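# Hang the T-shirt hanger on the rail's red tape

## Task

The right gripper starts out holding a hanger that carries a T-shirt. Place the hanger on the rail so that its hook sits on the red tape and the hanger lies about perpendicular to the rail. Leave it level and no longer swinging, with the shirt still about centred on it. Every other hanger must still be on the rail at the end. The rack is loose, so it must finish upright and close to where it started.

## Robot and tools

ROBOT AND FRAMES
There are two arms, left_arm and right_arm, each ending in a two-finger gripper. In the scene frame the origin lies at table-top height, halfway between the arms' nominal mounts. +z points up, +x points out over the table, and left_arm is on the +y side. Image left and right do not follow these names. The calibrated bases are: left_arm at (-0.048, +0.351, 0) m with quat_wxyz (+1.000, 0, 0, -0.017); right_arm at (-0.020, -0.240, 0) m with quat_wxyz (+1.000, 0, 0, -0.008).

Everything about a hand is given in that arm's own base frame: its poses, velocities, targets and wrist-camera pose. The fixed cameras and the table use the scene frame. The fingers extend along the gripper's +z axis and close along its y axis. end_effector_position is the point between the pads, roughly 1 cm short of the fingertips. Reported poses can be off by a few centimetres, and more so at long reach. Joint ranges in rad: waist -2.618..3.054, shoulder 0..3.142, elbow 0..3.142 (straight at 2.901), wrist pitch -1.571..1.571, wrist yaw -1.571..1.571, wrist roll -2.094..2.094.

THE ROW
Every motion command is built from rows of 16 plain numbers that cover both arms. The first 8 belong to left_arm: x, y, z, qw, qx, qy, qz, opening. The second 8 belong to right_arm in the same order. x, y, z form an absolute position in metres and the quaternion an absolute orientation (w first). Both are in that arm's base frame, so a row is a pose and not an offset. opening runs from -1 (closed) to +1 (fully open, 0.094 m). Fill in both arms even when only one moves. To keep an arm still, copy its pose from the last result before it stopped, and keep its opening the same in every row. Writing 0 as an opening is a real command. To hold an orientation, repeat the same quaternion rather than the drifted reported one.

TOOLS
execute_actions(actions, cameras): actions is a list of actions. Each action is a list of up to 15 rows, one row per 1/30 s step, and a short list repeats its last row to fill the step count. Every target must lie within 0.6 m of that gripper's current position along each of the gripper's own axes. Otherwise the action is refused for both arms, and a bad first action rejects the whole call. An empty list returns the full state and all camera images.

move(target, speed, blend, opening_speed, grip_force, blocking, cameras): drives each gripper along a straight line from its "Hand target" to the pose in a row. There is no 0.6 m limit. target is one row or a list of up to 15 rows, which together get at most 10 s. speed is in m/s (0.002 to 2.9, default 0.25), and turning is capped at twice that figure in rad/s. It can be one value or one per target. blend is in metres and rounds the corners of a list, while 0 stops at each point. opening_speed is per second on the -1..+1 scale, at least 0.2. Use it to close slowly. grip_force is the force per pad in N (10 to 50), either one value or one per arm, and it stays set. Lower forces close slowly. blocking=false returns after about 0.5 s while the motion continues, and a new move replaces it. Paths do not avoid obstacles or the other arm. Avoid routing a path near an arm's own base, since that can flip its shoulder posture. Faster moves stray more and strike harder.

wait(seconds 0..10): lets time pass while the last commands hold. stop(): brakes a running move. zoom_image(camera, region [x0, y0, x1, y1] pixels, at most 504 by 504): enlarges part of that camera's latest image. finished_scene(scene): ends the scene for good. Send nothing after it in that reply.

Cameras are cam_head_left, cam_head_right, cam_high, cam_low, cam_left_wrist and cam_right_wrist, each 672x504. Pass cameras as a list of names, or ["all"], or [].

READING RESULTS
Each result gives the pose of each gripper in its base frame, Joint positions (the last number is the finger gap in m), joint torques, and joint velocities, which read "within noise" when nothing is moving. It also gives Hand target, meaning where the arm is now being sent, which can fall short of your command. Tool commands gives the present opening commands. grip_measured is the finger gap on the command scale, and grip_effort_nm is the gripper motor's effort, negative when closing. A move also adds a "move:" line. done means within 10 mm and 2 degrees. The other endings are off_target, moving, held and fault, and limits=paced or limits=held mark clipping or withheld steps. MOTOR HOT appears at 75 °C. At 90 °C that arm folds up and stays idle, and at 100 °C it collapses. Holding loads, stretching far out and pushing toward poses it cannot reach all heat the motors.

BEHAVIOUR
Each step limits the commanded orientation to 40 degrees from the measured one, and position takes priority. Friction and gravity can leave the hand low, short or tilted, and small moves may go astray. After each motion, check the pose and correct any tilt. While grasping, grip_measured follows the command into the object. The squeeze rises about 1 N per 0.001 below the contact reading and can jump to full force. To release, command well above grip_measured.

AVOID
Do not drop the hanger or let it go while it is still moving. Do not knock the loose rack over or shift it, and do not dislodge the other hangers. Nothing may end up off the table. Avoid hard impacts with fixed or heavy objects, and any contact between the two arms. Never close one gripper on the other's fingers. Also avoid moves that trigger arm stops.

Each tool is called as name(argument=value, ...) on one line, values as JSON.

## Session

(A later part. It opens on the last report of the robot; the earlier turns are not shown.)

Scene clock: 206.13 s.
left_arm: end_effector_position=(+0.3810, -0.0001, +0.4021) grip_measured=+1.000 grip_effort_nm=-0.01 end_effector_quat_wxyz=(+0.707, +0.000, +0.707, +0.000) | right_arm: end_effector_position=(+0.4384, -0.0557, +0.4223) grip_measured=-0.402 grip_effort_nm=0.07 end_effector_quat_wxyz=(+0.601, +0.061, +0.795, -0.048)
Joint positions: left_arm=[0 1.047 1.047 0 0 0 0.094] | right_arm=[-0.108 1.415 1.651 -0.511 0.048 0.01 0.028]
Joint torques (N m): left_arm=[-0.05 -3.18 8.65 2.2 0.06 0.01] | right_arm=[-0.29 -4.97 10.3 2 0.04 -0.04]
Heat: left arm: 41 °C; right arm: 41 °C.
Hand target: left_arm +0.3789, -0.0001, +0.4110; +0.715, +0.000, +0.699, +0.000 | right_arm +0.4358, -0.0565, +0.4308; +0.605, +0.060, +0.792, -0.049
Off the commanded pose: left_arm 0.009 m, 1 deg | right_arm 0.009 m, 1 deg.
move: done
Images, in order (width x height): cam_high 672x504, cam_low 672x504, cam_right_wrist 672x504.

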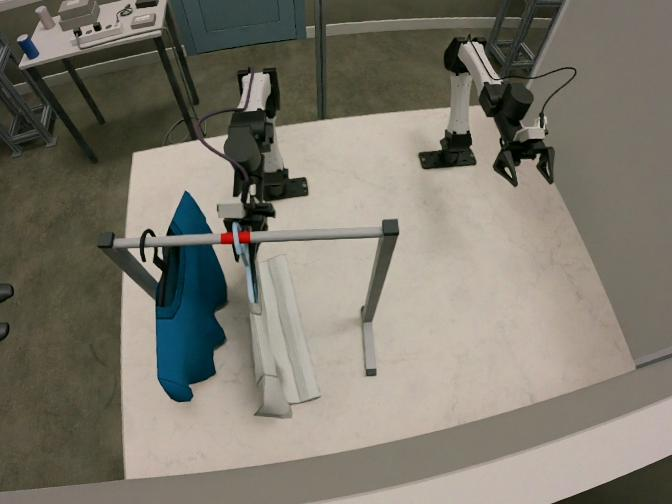

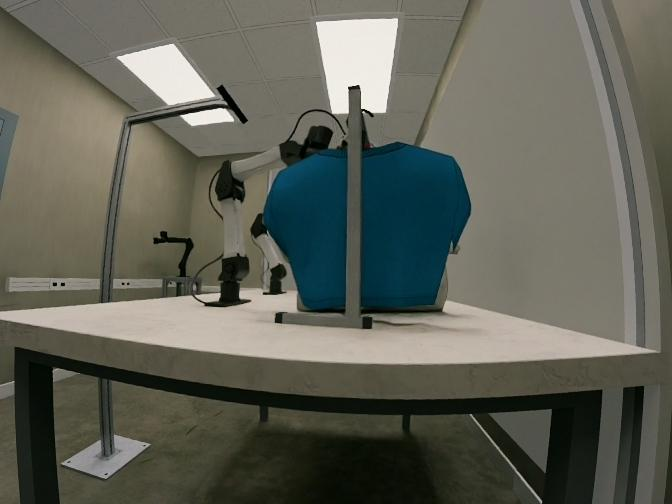

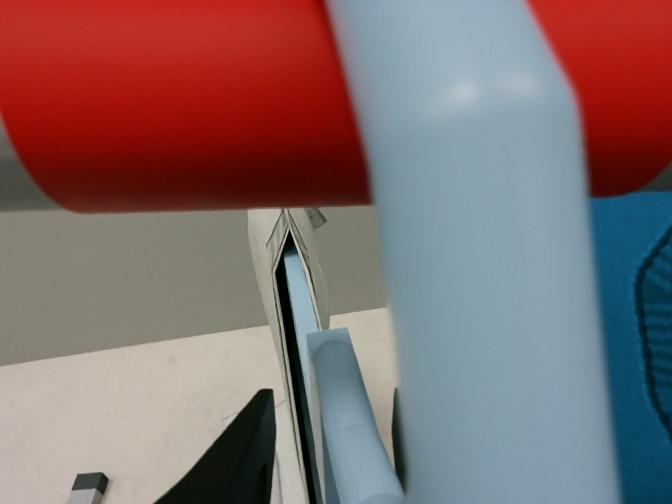

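move(target=[[0.379,0,0.411,0.715,0,0.699,0,1,0.436,-0.0565,0.433,0.605,0.060,0.792,-0.0487,0.2],[0.379,0,0.411,0.715,0,0.699,0,1,0.30,-0.035,0.46,0.605,0.060,0.792,-0.0487,0.2]], cameras=["cam_head_left","cam_head_right","cam_low","cam_right_wrist","cam_high"], speed=0.08, opening_speed=0.5)

zoom_image(camera="cam_high", region=[150, 180, 330, 420])

Scene clock: 215.70 s.
left_arm: end_effector_position=(+0.3810, -0.0001, +0.4021) grip_measured=+1.000 grip_effort_nm=-0.01 end_effector_quat_wxyz=(+0.707, +0.000, +0.707, +0.000) | right_arm: end_effector_position=(+0.3019, -0.0353, +0.4644) grip_measured=+0.198 grip_effort_nm=0.07 end_effector_quat_wxyz=(+0.612, +0.057, +0.787, -0.049)
Joint positions: left_arm=[0 1.047 1.047 0 0 0 0.094] | right_arm=[-0.073 1.054 1.623 -0.818 0.076 0.012 0.056]
Joint torques (N m): left_arm=[-0.06 -3.22 8.72 2.21 0.04 0.02] | right_arm=[0.62 -0.92 6.12 2 0.22 0.08]
Heat: left arm: 41 °C; right arm: 40 °C.
Hand target: left_arm +0.3789, -0.0001, +0.4110; +0.715, +0.000, +0.699, +0.000 | right_arm +0.3000, -0.0351, +0.4601; +0.605, +0.060, +0.792, -0.049
Off the commanded pose: left_arm 0.009 m, 1 deg | right_arm 0.005 m, 1 deg.
move: done
Images, in order (width x height): cam_head_left 672x504, cam_head_right 672x504, cam_high 672x504, cam_low 672x504, cam_right_wrist 672x504.

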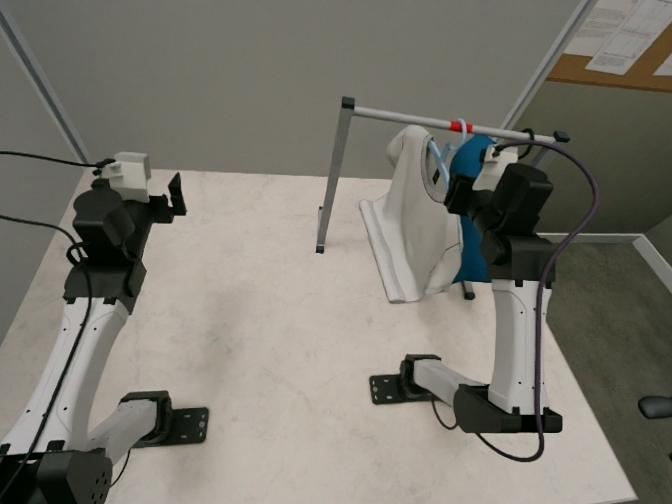

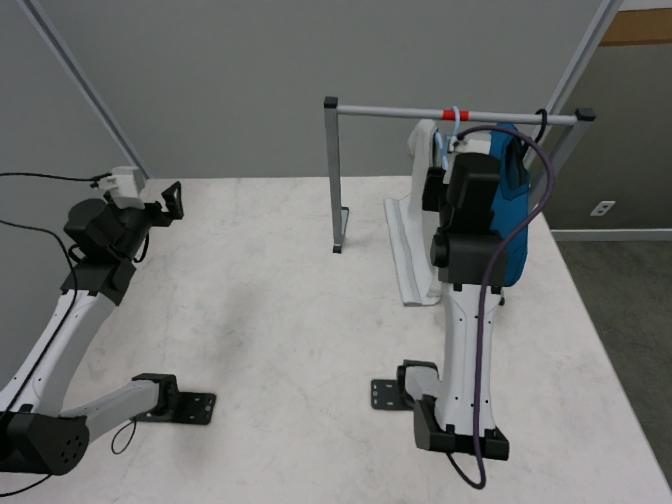

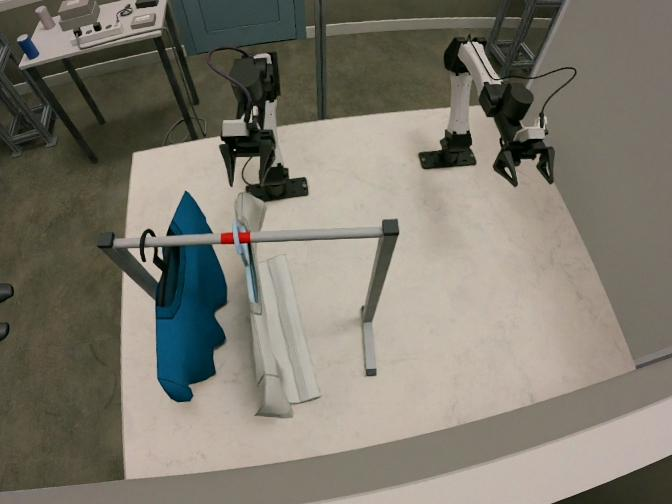

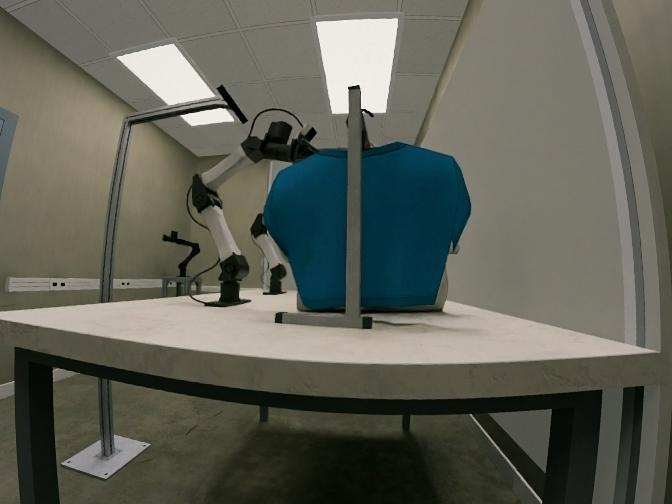

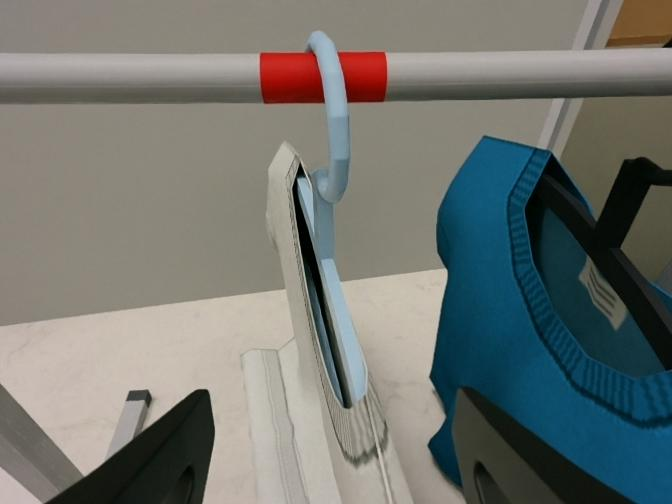

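Scaled by 2.100 from the camera's 672x504 image, which has a finer 960x720 frame.

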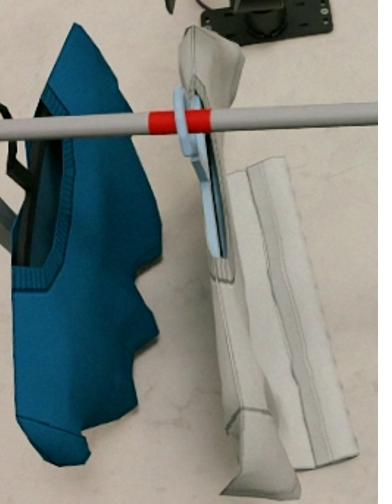

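finished_scene(scene=1)

The scene is finished: the task was done.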